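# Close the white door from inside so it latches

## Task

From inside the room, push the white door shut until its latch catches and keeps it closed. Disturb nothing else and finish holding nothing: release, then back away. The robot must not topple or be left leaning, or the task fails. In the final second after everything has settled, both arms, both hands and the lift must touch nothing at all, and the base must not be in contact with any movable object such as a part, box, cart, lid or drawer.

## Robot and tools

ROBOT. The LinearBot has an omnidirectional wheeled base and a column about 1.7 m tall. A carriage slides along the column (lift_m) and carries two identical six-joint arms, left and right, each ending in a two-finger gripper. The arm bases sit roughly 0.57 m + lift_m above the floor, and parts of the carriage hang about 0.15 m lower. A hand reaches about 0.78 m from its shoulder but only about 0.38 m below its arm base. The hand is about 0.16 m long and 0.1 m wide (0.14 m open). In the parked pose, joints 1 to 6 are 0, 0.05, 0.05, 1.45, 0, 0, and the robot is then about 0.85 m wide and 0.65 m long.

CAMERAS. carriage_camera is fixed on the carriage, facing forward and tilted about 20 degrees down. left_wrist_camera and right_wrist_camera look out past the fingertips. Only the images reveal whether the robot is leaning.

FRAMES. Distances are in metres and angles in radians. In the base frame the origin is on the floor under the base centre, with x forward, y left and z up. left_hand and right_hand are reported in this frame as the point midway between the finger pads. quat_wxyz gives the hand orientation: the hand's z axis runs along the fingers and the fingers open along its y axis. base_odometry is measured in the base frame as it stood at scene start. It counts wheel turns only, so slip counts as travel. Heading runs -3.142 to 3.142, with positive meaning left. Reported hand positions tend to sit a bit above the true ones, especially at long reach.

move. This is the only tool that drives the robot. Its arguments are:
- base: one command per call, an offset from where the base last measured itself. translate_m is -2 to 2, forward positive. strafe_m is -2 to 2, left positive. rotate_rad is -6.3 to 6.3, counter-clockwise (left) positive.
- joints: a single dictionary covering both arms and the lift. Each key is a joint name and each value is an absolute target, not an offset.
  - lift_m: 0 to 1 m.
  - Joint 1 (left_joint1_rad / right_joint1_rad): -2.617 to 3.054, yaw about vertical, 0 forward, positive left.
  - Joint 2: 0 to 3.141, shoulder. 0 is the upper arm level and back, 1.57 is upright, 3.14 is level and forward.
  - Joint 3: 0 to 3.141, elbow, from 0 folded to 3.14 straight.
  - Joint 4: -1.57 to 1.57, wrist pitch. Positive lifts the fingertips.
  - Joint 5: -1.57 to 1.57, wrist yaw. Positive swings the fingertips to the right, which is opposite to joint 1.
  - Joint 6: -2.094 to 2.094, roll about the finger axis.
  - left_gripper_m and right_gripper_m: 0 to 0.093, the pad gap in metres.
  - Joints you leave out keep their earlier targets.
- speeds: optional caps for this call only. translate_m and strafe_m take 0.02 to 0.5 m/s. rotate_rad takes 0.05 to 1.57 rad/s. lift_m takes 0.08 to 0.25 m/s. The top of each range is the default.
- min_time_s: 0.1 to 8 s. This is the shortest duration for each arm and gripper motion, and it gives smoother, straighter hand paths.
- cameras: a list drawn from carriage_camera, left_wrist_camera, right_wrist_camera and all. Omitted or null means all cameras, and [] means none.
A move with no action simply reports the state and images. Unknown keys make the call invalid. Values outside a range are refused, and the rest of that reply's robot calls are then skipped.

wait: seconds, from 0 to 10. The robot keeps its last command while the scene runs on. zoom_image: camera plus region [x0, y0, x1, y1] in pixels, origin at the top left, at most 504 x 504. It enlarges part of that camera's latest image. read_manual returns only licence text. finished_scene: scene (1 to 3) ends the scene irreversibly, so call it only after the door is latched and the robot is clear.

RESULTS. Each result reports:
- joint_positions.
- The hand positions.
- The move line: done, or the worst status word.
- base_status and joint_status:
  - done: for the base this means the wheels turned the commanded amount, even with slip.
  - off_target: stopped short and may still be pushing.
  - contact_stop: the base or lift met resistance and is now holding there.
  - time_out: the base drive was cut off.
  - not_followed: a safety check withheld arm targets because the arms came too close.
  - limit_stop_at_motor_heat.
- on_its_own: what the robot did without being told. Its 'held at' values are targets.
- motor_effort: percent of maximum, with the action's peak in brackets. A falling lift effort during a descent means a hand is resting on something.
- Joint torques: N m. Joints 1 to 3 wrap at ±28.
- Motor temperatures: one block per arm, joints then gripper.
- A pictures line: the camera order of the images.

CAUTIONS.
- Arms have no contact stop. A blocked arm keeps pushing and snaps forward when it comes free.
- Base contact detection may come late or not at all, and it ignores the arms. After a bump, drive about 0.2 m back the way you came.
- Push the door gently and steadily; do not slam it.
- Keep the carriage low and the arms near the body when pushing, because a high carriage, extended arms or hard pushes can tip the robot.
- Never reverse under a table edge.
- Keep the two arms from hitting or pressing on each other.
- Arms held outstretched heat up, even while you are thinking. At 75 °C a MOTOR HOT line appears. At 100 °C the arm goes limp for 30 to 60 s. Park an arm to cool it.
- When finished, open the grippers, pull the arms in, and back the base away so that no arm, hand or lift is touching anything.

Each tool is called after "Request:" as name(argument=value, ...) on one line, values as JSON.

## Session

Request:
move(cameras=["carriage_camera"])

Scene clock: 0.00 s.
Joint torques (N m): no reading
Motor temperatures (°C): left_arm=[29 31 34 29 27 30 27] | right_arm=[30 32 32 28 29 29 31]
base_odometry: x=+0.000 y=+0.000 heading=+0.000
base_status: not commanded
joint_positions: lift_m=+0.300 left_joint1_rad=-0.008 left_joint2_rad=+0.051 left_joint3_rad=+0.041 left_joint4_rad=+1.440 left_joint5_rad=+0.011 left_joint6_rad=+0.011 left_gripper_m=+0.09396 right_joint1_rad=+0.018 right_joint2_rad=+0.067 right_joint3_rad=+0.063 right_joint4_rad=+1.447 right_joint5_rad=+0.039 right_joint6_rad=-0.006 right_gripper_m=+0.09396
joint_status: not commanded
motor_effort: lift_m=+18 drive_wheels=+0
left_hand: x=+0.2518 y=+0.2950 z=+1.3085 quat_wxyz=(+0.997, +0.006, +0.071, +0.001) (m; base frame)
right_hand: x=+0.2485 y=-0.3032 z=+1.3145 quat_wxyz=(+0.998, +0.018, +0.064, +0.005) (m; base frame)
pictures: carriage_camera
Images, in order (width x height): carriage_camera 672x504.

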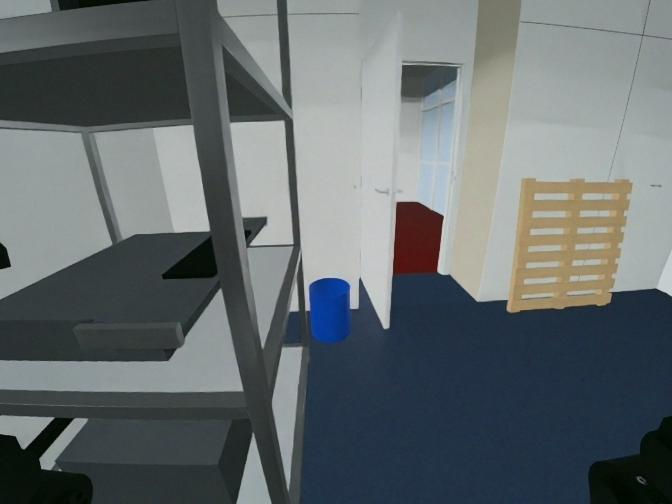

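Request:
move(base={"rotate_rad":0.075}, joints={"left_gripper_m":0,"right_gripper_m":0}, cameras=["carriage_camera"])

Request:
move(base={"strafe_m":-0.67}, cameras=["carriage_camera"])

Scene clock: 14.37 s.
Joint torques (N m): left_arm=[-0.09 3.85 5.63 -0.12 0.06 0.03] | right_arm=[-0.24 3.79 6.04 -0.21 -0.1 -0.04]
Motor temperatures (°C): left_arm=[29 32 35 29 27 30 27] | right_arm=[30 32 32 28 29 29 31]
move: done
base_odometry: x=+0.000 y=+0.000 heading=+0.075
base_status: done
joint_positions: lift_m=+0.300 left_joint1_rad=-0.008 left_joint2_rad=+0.051 left_joint3_rad=+0.041 left_joint4_rad=+1.440 left_joint5_rad=+0.011 left_joint6_rad=+0.011 left_gripper_m=+0.00059 right_joint1_rad=+0.018 right_joint2_rad=+0.067 right_joint3_rad=+0.063 right_joint4_rad=+1.447 right_joint5_rad=+0.039 right_joint6_rad=-0.006 right_gripper_m=+0.00010
joint_status: all done
motor_effort: lift_m=+18(18) drive_wheels=-3(9)
left_hand: x=+0.2518 y=+0.2950 z=+1.3085 quat_wxyz=(+0.997, +0.006, +0.071, +0.001) (m; base frame)
right_hand: x=+0.2485 y=-0.3032 z=+1.3145 quat_wxyz=(+0.998, +0.018, +0.064, +0.005) (m; base frame)
pictures: carriage_camera
Images, in order (width x height): carriage_camera 672x504.

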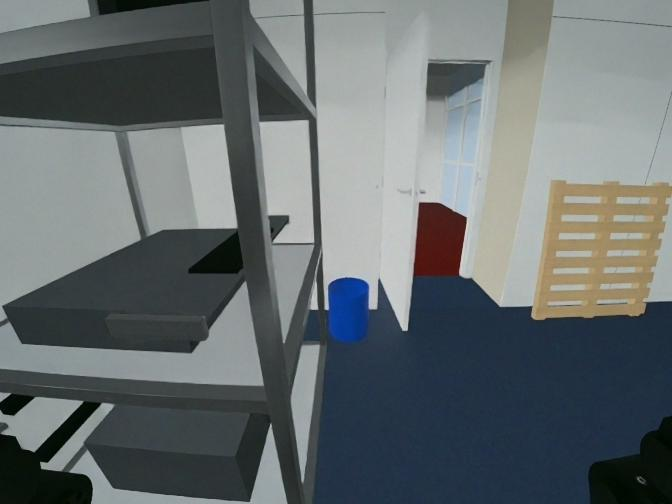

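Scene clock: 17.93 s.
Joint torques (N m): left_arm=[-0.03 3.84 5.45 -0.09 0.09 0.08] | right_arm=[-0.18 3.78 6.13 -0.22 -0.11 -0.04]
Motor temperatures (°C): left_arm=[29 32 35 29 27 30 27] | right_arm=[30 33 33 28 29 29 31]
move: done
base_odometry: x=+0.049 y=-0.668 heading=+0.074
base_status: done
joint_positions: lift_m=+0.300 left_joint1_rad=-0.007 left_joint2_rad=+0.051 left_joint3_rad=+0.041 left_joint4_rad=+1.440 left_joint5_rad=+0.011 left_joint6_rad=+0.011 left_gripper_m=+0.00059 right_joint1_rad=+0.019 right_joint2_rad=+0.067 right_joint3_rad=+0.063 right_joint4_rad=+1.447 right_joint5_rad=+0.039 right_joint6_rad=-0.006 right_gripper_m=+0.00010
joint_status: not commanded
motor_effort: lift_m=+18(18) drive_wheels=-4(19)
left_hand: x=+0.2518 y=+0.2950 z=+1.3085 quat_wxyz=(+0.997, +0.006, +0.071, +0.001) (m; base frame)
right_hand: x=+0.2485 y=-0.3032 z=+1.3145 quat_wxyz=(+0.998, +0.018, +0.064, +0.005) (m; base frame)
pictures: carriage_camera
Images, in order (width x height): carriage_camera 672x504.

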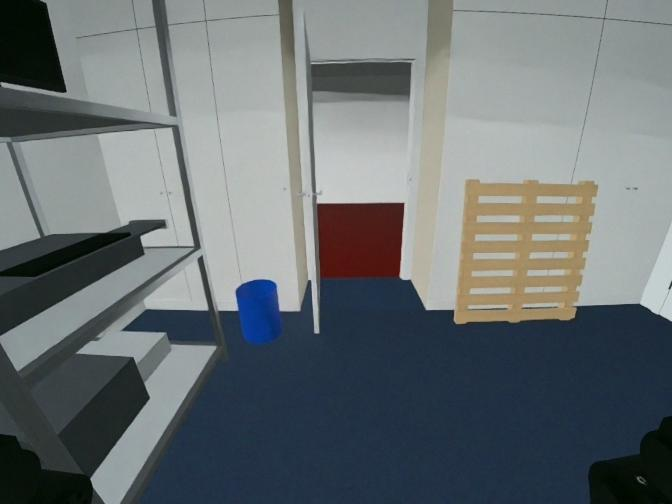

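Request:
move(base={"translate_m":1.22}, joints={"left_joint1_rad":0,"left_joint2_rad":2.0,"left_joint3_rad":2.0,"left_joint4_rad":0,"left_joint5_rad":0,"left_joint6_rad":0}, min_time_s=2, cameras=["carriage_camera"])

Request:
move(base={"strafe_m":-0.48}, speeds={"strafe_m":0.25}, cameras=["carriage_camera"])

Request:
move(base={"translate_m":0.35}, speeds={"translate_m":0.2}, cameras=["carriage_camera"])

Request:
move(base={"strafe_m":0.17}, joints={"left_joint1_rad":-0.55}, min_time_s=2.5, cameras=["carriage_camera"])

Scene clock: 34.03 s.
Joint torques (N m): left_arm=[0.46 -11.36 9.47 1.99 -0.03 -0.08] | right_arm=[-0.12 3.82 6.09 -0.2 -0.09 -0.04]
Motor temperatures (°C): left_arm=[29 33 36 30 27 30 27] | right_arm=[30 33 33 28 29 29 31]
move: done
base_odometry: x=+1.266 y=-0.579 heading=+0.074
base_status: done
joint_positions: lift_m=+0.300 left_joint1_rad=-0.007 left_joint2_rad=+1.993 left_joint3_rad=+1.971 left_joint4_rad=+0.004 left_joint5_rad=+0.011 left_joint6_rad=+0.011 left_gripper_m=+0.00058 right_joint1_rad=+0.019 right_joint2_rad=+0.067 right_joint3_rad=+0.063 right_joint4_rad=+1.446 right_joint5_rad=+0.039 right_joint6_rad=-0.006 right_gripper_m=+0.00010
joint_status: all done
motor_effort: lift_m=+18(18) drive_wheels=-3(17)
left_hand: x=+0.8355 y=+0.2906 z=+1.2850 quat_wxyz=(+0.701, +0.011, +0.713, -0.003) (m; base frame)
right_hand: x=+0.2486 y=-0.3032 z=+1.3145 quat_wxyz=(+0.998, +0.018, +0.064, +0.005) (m; base frame)
pictures: carriage_camera
Images, in order (width x height): carriage_camera 672x504.

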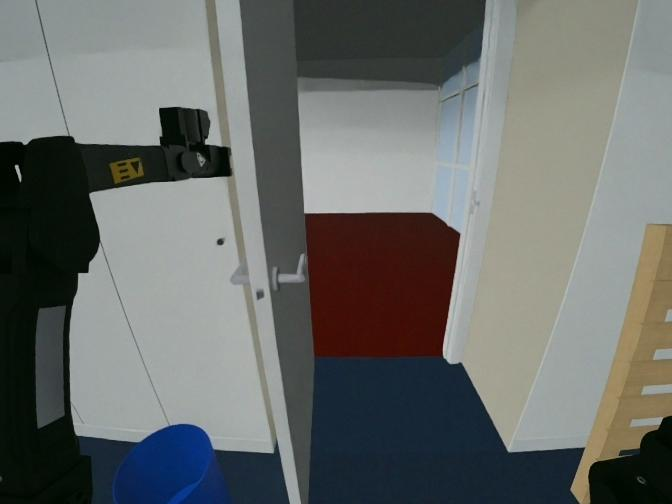

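Scene clock: 37.33 s.
Joint torques (N m): left_arm=[0.09 -11.44 9.5 1.98 0.24 0] | right_arm=[0.01 3.88 6.12 -0.21 -0.11 -0.06]
Motor temperatures (°C): left_arm=[29 34 37 31 27 30 27] | right_arm=[30 33 33 28 29 29 31]
move: done
base_odometry: x=+1.302 y=-1.057 heading=+0.074
base_status: done
joint_positions: lift_m=+0.300 left_joint1_rad=-0.002 left_joint2_rad=+1.993 left_joint3_rad=+1.971 left_joint4_rad=+0.002 left_joint5_rad=-0.013 left_joint6_rad=+0.005 left_gripper_m=+0.00058 right_joint1_rad=+0.019 right_joint2_rad=+0.067 right_joint3_rad=+0.063 right_joint4_rad=+1.446 right_joint5_rad=+0.039 right_joint6_rad=-0.006 right_gripper_m=+0.00010
joint_status: not commanded
motor_effort: lift_m=+18(18) drive_wheels=+1(15)
left_hand: x=+0.8355 y=+0.2980 z=+1.2845 quat_wxyz=(+0.700, -0.002, +0.714, +0.005) (m; base frame)
right_hand: x=+0.2486 y=-0.3032 z=+1.3145 quat_wxyz=(+0.998, +0.018, +0.064, +0.005) (m; base frame)
pictures: carriage_camera
Images, in order (width x height): carriage_camera 672x504.

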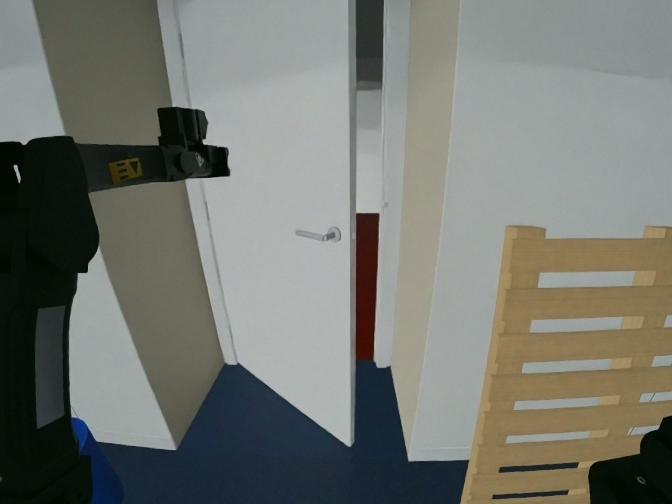

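Scene clock: 40.17 s.
Joint torques (N m): left_arm=[0.01 -11.26 9.4 1.99 0.26 -0.01] | right_arm=[-0.14 3.74 6.05 -0.23 -0.09 -0.05]
Motor temperatures (°C): left_arm=[29 34 37 32 27 30 27] | right_arm=[30 33 33 28 29 29 31]
move: done
base_odometry: x=+1.651 y=-1.032 heading=+0.073
base_status: done
joint_positions: lift_m=+0.300 left_joint1_rad=-0.002 left_joint2_rad=+1.994 left_joint3_rad=+1.972 left_joint4_rad=+0.001 left_joint5_rad=-0.013 left_joint6_rad=+0.005 left_gripper_m=+0.00058 right_joint1_rad=+0.019 right_joint2_rad=+0.067 right_joint3_rad=+0.063 right_joint4_rad=+1.446 right_joint5_rad=+0.039 right_joint6_rad=-0.006 right_gripper_m=+0.00010
joint_status: not commanded
motor_effort: lift_m=+18(18) drive_wheels=-3(12)
left_hand: x=+0.8356 y=+0.2980 z=+1.2843 quat_wxyz=(+0.700, -0.002, +0.715, +0.005) (m; base frame)
right_hand: x=+0.2486 y=-0.3032 z=+1.3145 quat_wxyz=(+0.998, +0.018, +0.064, +0.005) (m; base frame)
pictures: carriage_camera
Images, in order (width x height): carriage_camera 672x504.

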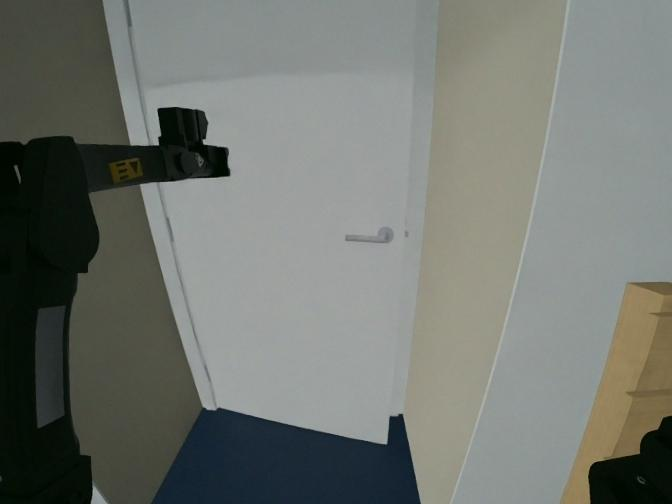

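Scene clock: 42.97 s.
Joint torques (N m): left_arm=[-0.62 -11.45 9.36 2.01 0.24 0.01] | right_arm=[-0.17 3.75 6.06 -0.2 -0.09 -0.06]
Motor temperatures (°C): left_arm=[29 35 38 32 27 30 27] | right_arm=[30 33 33 28 29 29 31]
move: done
base_odometry: x=+1.639 y=-0.862 heading=+0.073
base_status: done
joint_positions: lift_m=+0.300 left_joint1_rad=-0.545 left_joint2_rad=+1.994 left_joint3_rad=+1.972 left_joint4_rad=+0.001 left_joint5_rad=-0.011 left_joint6_rad=+0.005 left_gripper_m=+0.00058 right_joint1_rad=+0.018 right_joint2_rad=+0.067 right_joint3_rad=+0.063 right_joint4_rad=+1.446 right_joint5_rad=+0.039 right_joint6_rad=-0.006 right_gripper_m=+0.00010
joint_status: all done
motor_effort: lift_m=+18(18) drive_wheels=+0(14)
left_hand: x=+0.7466 y=-0.0230 z=+1.2843 quat_wxyz=(+0.675, +0.190, +0.689, -0.183) (m; base frame)
right_hand: x=+0.2485 y=-0.3032 z=+1.3145 quat_wxyz=(+0.998, +0.018, +0.064, +0.005) (m; base frame)
pictures: carriage_camera
Images, in order (width x height): carriage_camera 672x504.

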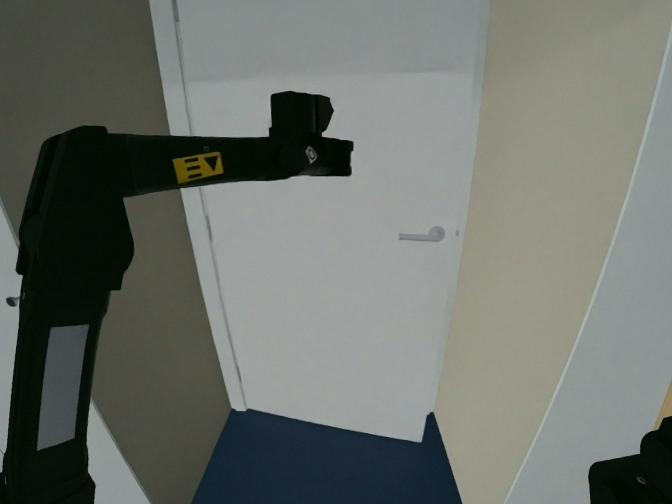

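Request:
move(joints={"right_joint1_rad":0,"right_joint2_rad":2.3,"right_joint3_rad":2.3,"right_joint4_rad":1.5,"right_joint5_rad":0,"right_joint6_rad":0,"left_joint1_rad":0,"left_joint2_rad":0.05,"left_joint3_rad":0.05,"left_joint4_rad":1.45}, min_time_s=2.5, cameras=[])

Request:
move(base={"translate_m":0.3}, speeds={"translate_m":0.15}, cameras=["carriage_camera"])

Request:
move(base={"translate_m":0.17}, speeds={"translate_m":0.07}, cameras=["carriage_camera"])

Scene clock: 53.10 s.
Joint torques (N m): left_arm=[0.29 3.06 4.56 0.08 0.24 0.01] | right_arm=[-0.85 -10.61 7.9 -0.09 -0.21 0.03]
Motor temperatures (°C): left_arm=[29 37 39 34 28 30 28] | right_arm=[30 34 34 28 29 29 31]
move: done
base_odometry: x=+1.639 y=-0.862 heading=+0.073
base_status: not commanded
joint_positions: lift_m=+0.300 left_joint1_rad=-0.006 left_joint2_rad=+0.057 left_joint3_rad=+0.057 left_joint4_rad=+1.434 left_joint5_rad=-0.011 left_joint6_rad=+0.005 left_gripper_m=+0.00058 right_joint1_rad=+0.008 right_joint2_rad=+2.289 right_joint3_rad=+2.277 right_joint4_rad=+1.489 right_joint5_rad=+0.014 right_joint6_rad=-0.006 right_gripper_m=+0.00010
joint_status: all done
motor_effort: lift_m=+18(18) drive_wheels=+1(2)
left_hand: x=+0.2502 y=+0.2989 z=+1.3129 quat_wxyz=(+0.998, -0.005, +0.069, +0.000) (m; base frame)
right_hand: x=+0.6776 y=-0.2959 z=+1.4948 quat_wxyz=(+0.999, +0.007, +0.047, +0.000) (m; base frame)
pictures: none
No camera images: "cameras" was empty.

Scene clock: 56.00 s.
Joint torques (N m): left_arm=[0.39 3.04 4.56 -0.01 0.24 0.02] | right_arm=[-0.77 -10.52 6.13 -0.4 -0.17 0.07]
Motor temperatures (°C): left_arm=[29 36 39 33 28 30 28] | right_arm=[30 35 34 28 29 29 31]
move: done
base_odometry: x=+1.938 y=-0.840 heading=+0.074
base_status: done
joint_positions: lift_m=+0.300 left_joint1_rad=-0.006 left_joint2_rad=+0.057 left_joint3_rad=+0.057 left_joint4_rad=+1.440 left_joint5_rad=-0.011 left_joint6_rad=+0.005 left_gripper_m=+0.00058 right_joint1_rad=+0.007 right_joint2_rad=+2.289 right_joint3_rad=+2.295 right_joint4_rad=+1.507 right_joint5_rad=+0.010 right_joint6_rad=-0.009 right_gripper_m=+0.00010
joint_status: not commanded
motor_effort: lift_m=+18(18) drive_wheels=-3(13)
left_hand: x=+0.2487 y=+0.2989 z=+1.3131 quat_wxyz=(+0.998, -0.005, +0.066, +0.000) (m; base frame)
right_hand: x=+0.6678 y=-0.2957 z=+1.4998 quat_wxyz=(+1.000, +0.005, +0.029, -0.001) (m; base frame)
pictures: carriage_camera
Images, in order (width x height): carriage_camera 672x504.

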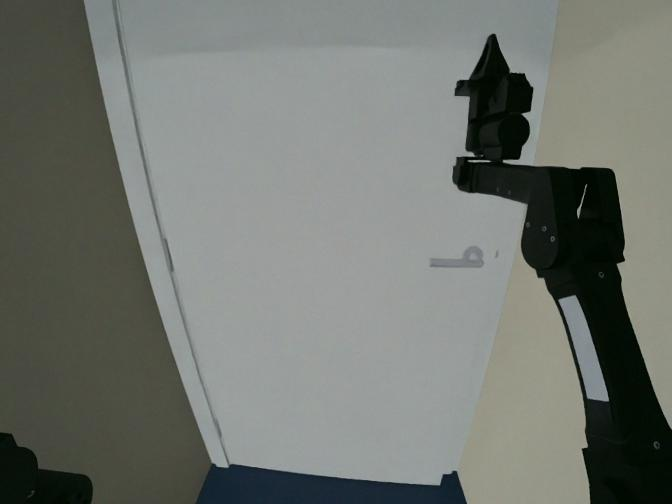

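Scene clock: 59.00 s.
Joint torques (N m): left_arm=[0.4 3.08 4.89 -0.01 0.21 0] | right_arm=[-0.73 3.28 3.1 -0.83 -0.15 0.06]
Motor temperatures (°C): left_arm=[29 36 39 32 28 30 28] | right_arm=[30 36 34 29 29 29 31]
move: done
base_odometry: x=+2.107 y=-0.827 heading=+0.073
base_status: done
joint_positions: lift_m=+0.300 left_joint1_rad=-0.006 left_joint2_rad=+0.057 left_joint3_rad=+0.056 left_joint4_rad=+1.443 left_joint5_rad=-0.011 left_joint6_rad=+0.005 left_gripper_m=+0.00058 right_joint1_rad=+0.007 right_joint2_rad=+2.151 right_joint3_rad=+2.319 right_joint4_rad=+1.511 right_joint5_rad=+0.009 right_joint6_rad=-0.009 right_gripper_m=+0.00009
joint_status: not commanded
motor_effort: lift_m=+19(19) drive_wheels=+11(15)
left_hand: x=+0.2484 y=+0.2988 z=+1.3128 quat_wxyz=(+0.998, -0.005, +0.065, +0.000) (m; base frame)
right_hand: x=+0.5848 y=-0.2961 z=+1.5595 quat_wxyz=(+0.999, +0.005, -0.054, -0.001) (m; base frame)
pictures: carriage_camera
Images, in order (width x height): carriage_camera 672x504.

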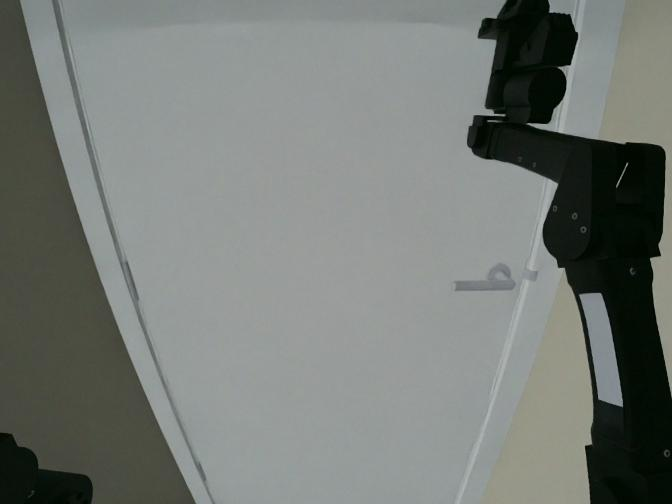

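Request:
move(base={"translate_m":0.03}, speeds={"translate_m":0.06}, cameras=[])

Request:
move(base={"translate_m":-0.4}, speeds={"translate_m":0.25}, cameras=[])

Request:
move(base={"translate_m":-0.2}, joints={"right_joint2_rad":0.05,"right_joint3_rad":0.05,"right_joint4_rad":1.45}, min_time_s=1.5, cameras=["carriage_camera"])

Scene clock: 67.07 s.
Joint torques (N m): left_arm=[0.39 2.96 4.67 -0.03 0.2 0.02] | right_arm=[-0.84 9.89 -0.53 -1.03 -0.17 0.04]
Motor temperatures (°C): left_arm=[29 35 39 31 28 30 28] | right_arm=[30 35 34 29 29 29 31]
move: done
base_odometry: x=+2.136 y=-0.825 heading=+0.073
base_status: done
joint_positions: lift_m=+0.300 left_joint1_rad=-0.006 left_joint2_rad=+0.057 left_joint3_rad=+0.056 left_joint4_rad=+1.445 left_joint5_rad=-0.011 left_joint6_rad=+0.005 left_gripper_m=+0.00058 right_joint1_rad=+0.007 right_joint2_rad=+2.087 right_joint3_rad=+2.351 right_joint4_rad=+1.509 right_joint5_rad=+0.009 right_joint6_rad=-0.008 right_gripper_m=+0.00009
joint_status: not commanded
motor_effort: lift_m=+19(19) drive_wheels=+16(25)
left_hand: x=+0.2479 y=+0.2988 z=+1.3128 quat_wxyz=(+0.998, -0.005, +0.064, +0.000) (m; base frame)
right_hand: x=+0.5369 y=-0.2964 z=+1.5864 quat_wxyz=(+0.995, +0.005, -0.101, +0.000) (m; base frame)
pictures: none
No camera images: "cameras" was empty.

Scene clock: 69.97 s.
Joint torques (N m): left_arm=[0.31 3.14 4.77 -0.04 0.21 0.01] | right_arm=[-0.83 -12.03 5.65 -0.27 -0.15 0.06]
Motor temperatures (°C): left_arm=[29 35 39 31 28 30 28] | right_arm=[30 36 34 29 29 29 31]
move: done
base_odometry: x=+1.738 y=-0.854 heading=+0.073
base_status: done
joint_positions: lift_m=+0.300 left_joint1_rad=-0.006 left_joint2_rad=+0.057 left_joint3_rad=+0.056 left_joint4_rad=+1.445 left_joint5_rad=-0.009 left_joint6_rad=+0.005 left_gripper_m=+0.00058 right_joint1_rad=+0.007 right_joint2_rad=+2.304 right_joint3_rad=+2.301 right_joint4_rad=+1.500 right_joint5_rad=+0.007 right_joint6_rad=-0.009 right_gripper_m=+0.00009
joint_status: not commanded
motor_effort: lift_m=+18(19) drive_wheels=+0(11)
left_hand: x=+0.2481 y=+0.2985 z=+1.3127 quat_wxyz=(+0.998, -0.004, +0.064, -0.001) (m; base frame)
right_hand: x=+0.6753 y=-0.2950 z=+1.4945 quat_wxyz=(+0.999, +0.003, +0.037, -0.001) (m; base frame)
pictures: none
No camera images: "cameras" was empty.

Scene clock: 72.13 s.
Joint torques (N m): left_arm=[0.46 3.11 4.6 -0.05 0.19 0] | right_arm=[-0.75 3.02 5 -0.36 -0.13 0.05]
Motor temperatures (°C): left_arm=[29 35 39 31 28 30 28] | right_arm=[30 36 34 29 29 29 31]
move: done
base_odometry: x=+1.538 y=-0.869 heading=+0.073
base_status: done
joint_positions: lift_m=+0.300 left_joint1_rad=-0.006 left_joint2_rad=+0.057 left_joint3_rad=+0.056 left_joint4_rad=+1.446 left_joint5_rad=-0.009 left_joint6_rad=+0.005 left_gripper_m=+0.00058 right_joint1_rad=+0.007 right_joint2_rad=+0.059 right_joint3_rad=+0.058 right_joint4_rad=+1.461 right_joint5_rad=+0.007 right_joint6_rad=-0.008 right_gripper_m=+0.00009
joint_status: all done
motor_effort: lift_m=+18(18) drive_wheels=+1(13)
left_hand: x=+0.2477 y=+0.2985 z=+1.3128 quat_wxyz=(+0.998, -0.004, +0.063, -0.001) (m; base frame)
right_hand: x=+0.2437 y=-0.2981 z=+1.3139 quat_wxyz=(+0.998, +0.003, +0.055, -0.001) (m; base frame)
pictures: carriage_camera
Images, in order (width x height): carriage_camera 672x504.

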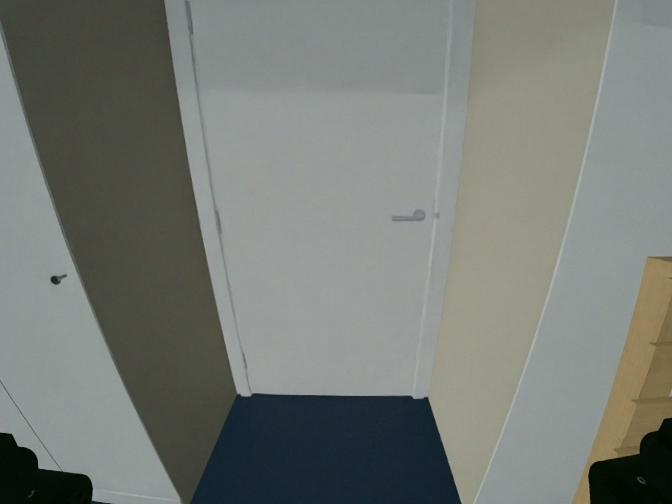

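Request:
finished_scene(scene=3)

The scene is finished: the task was done.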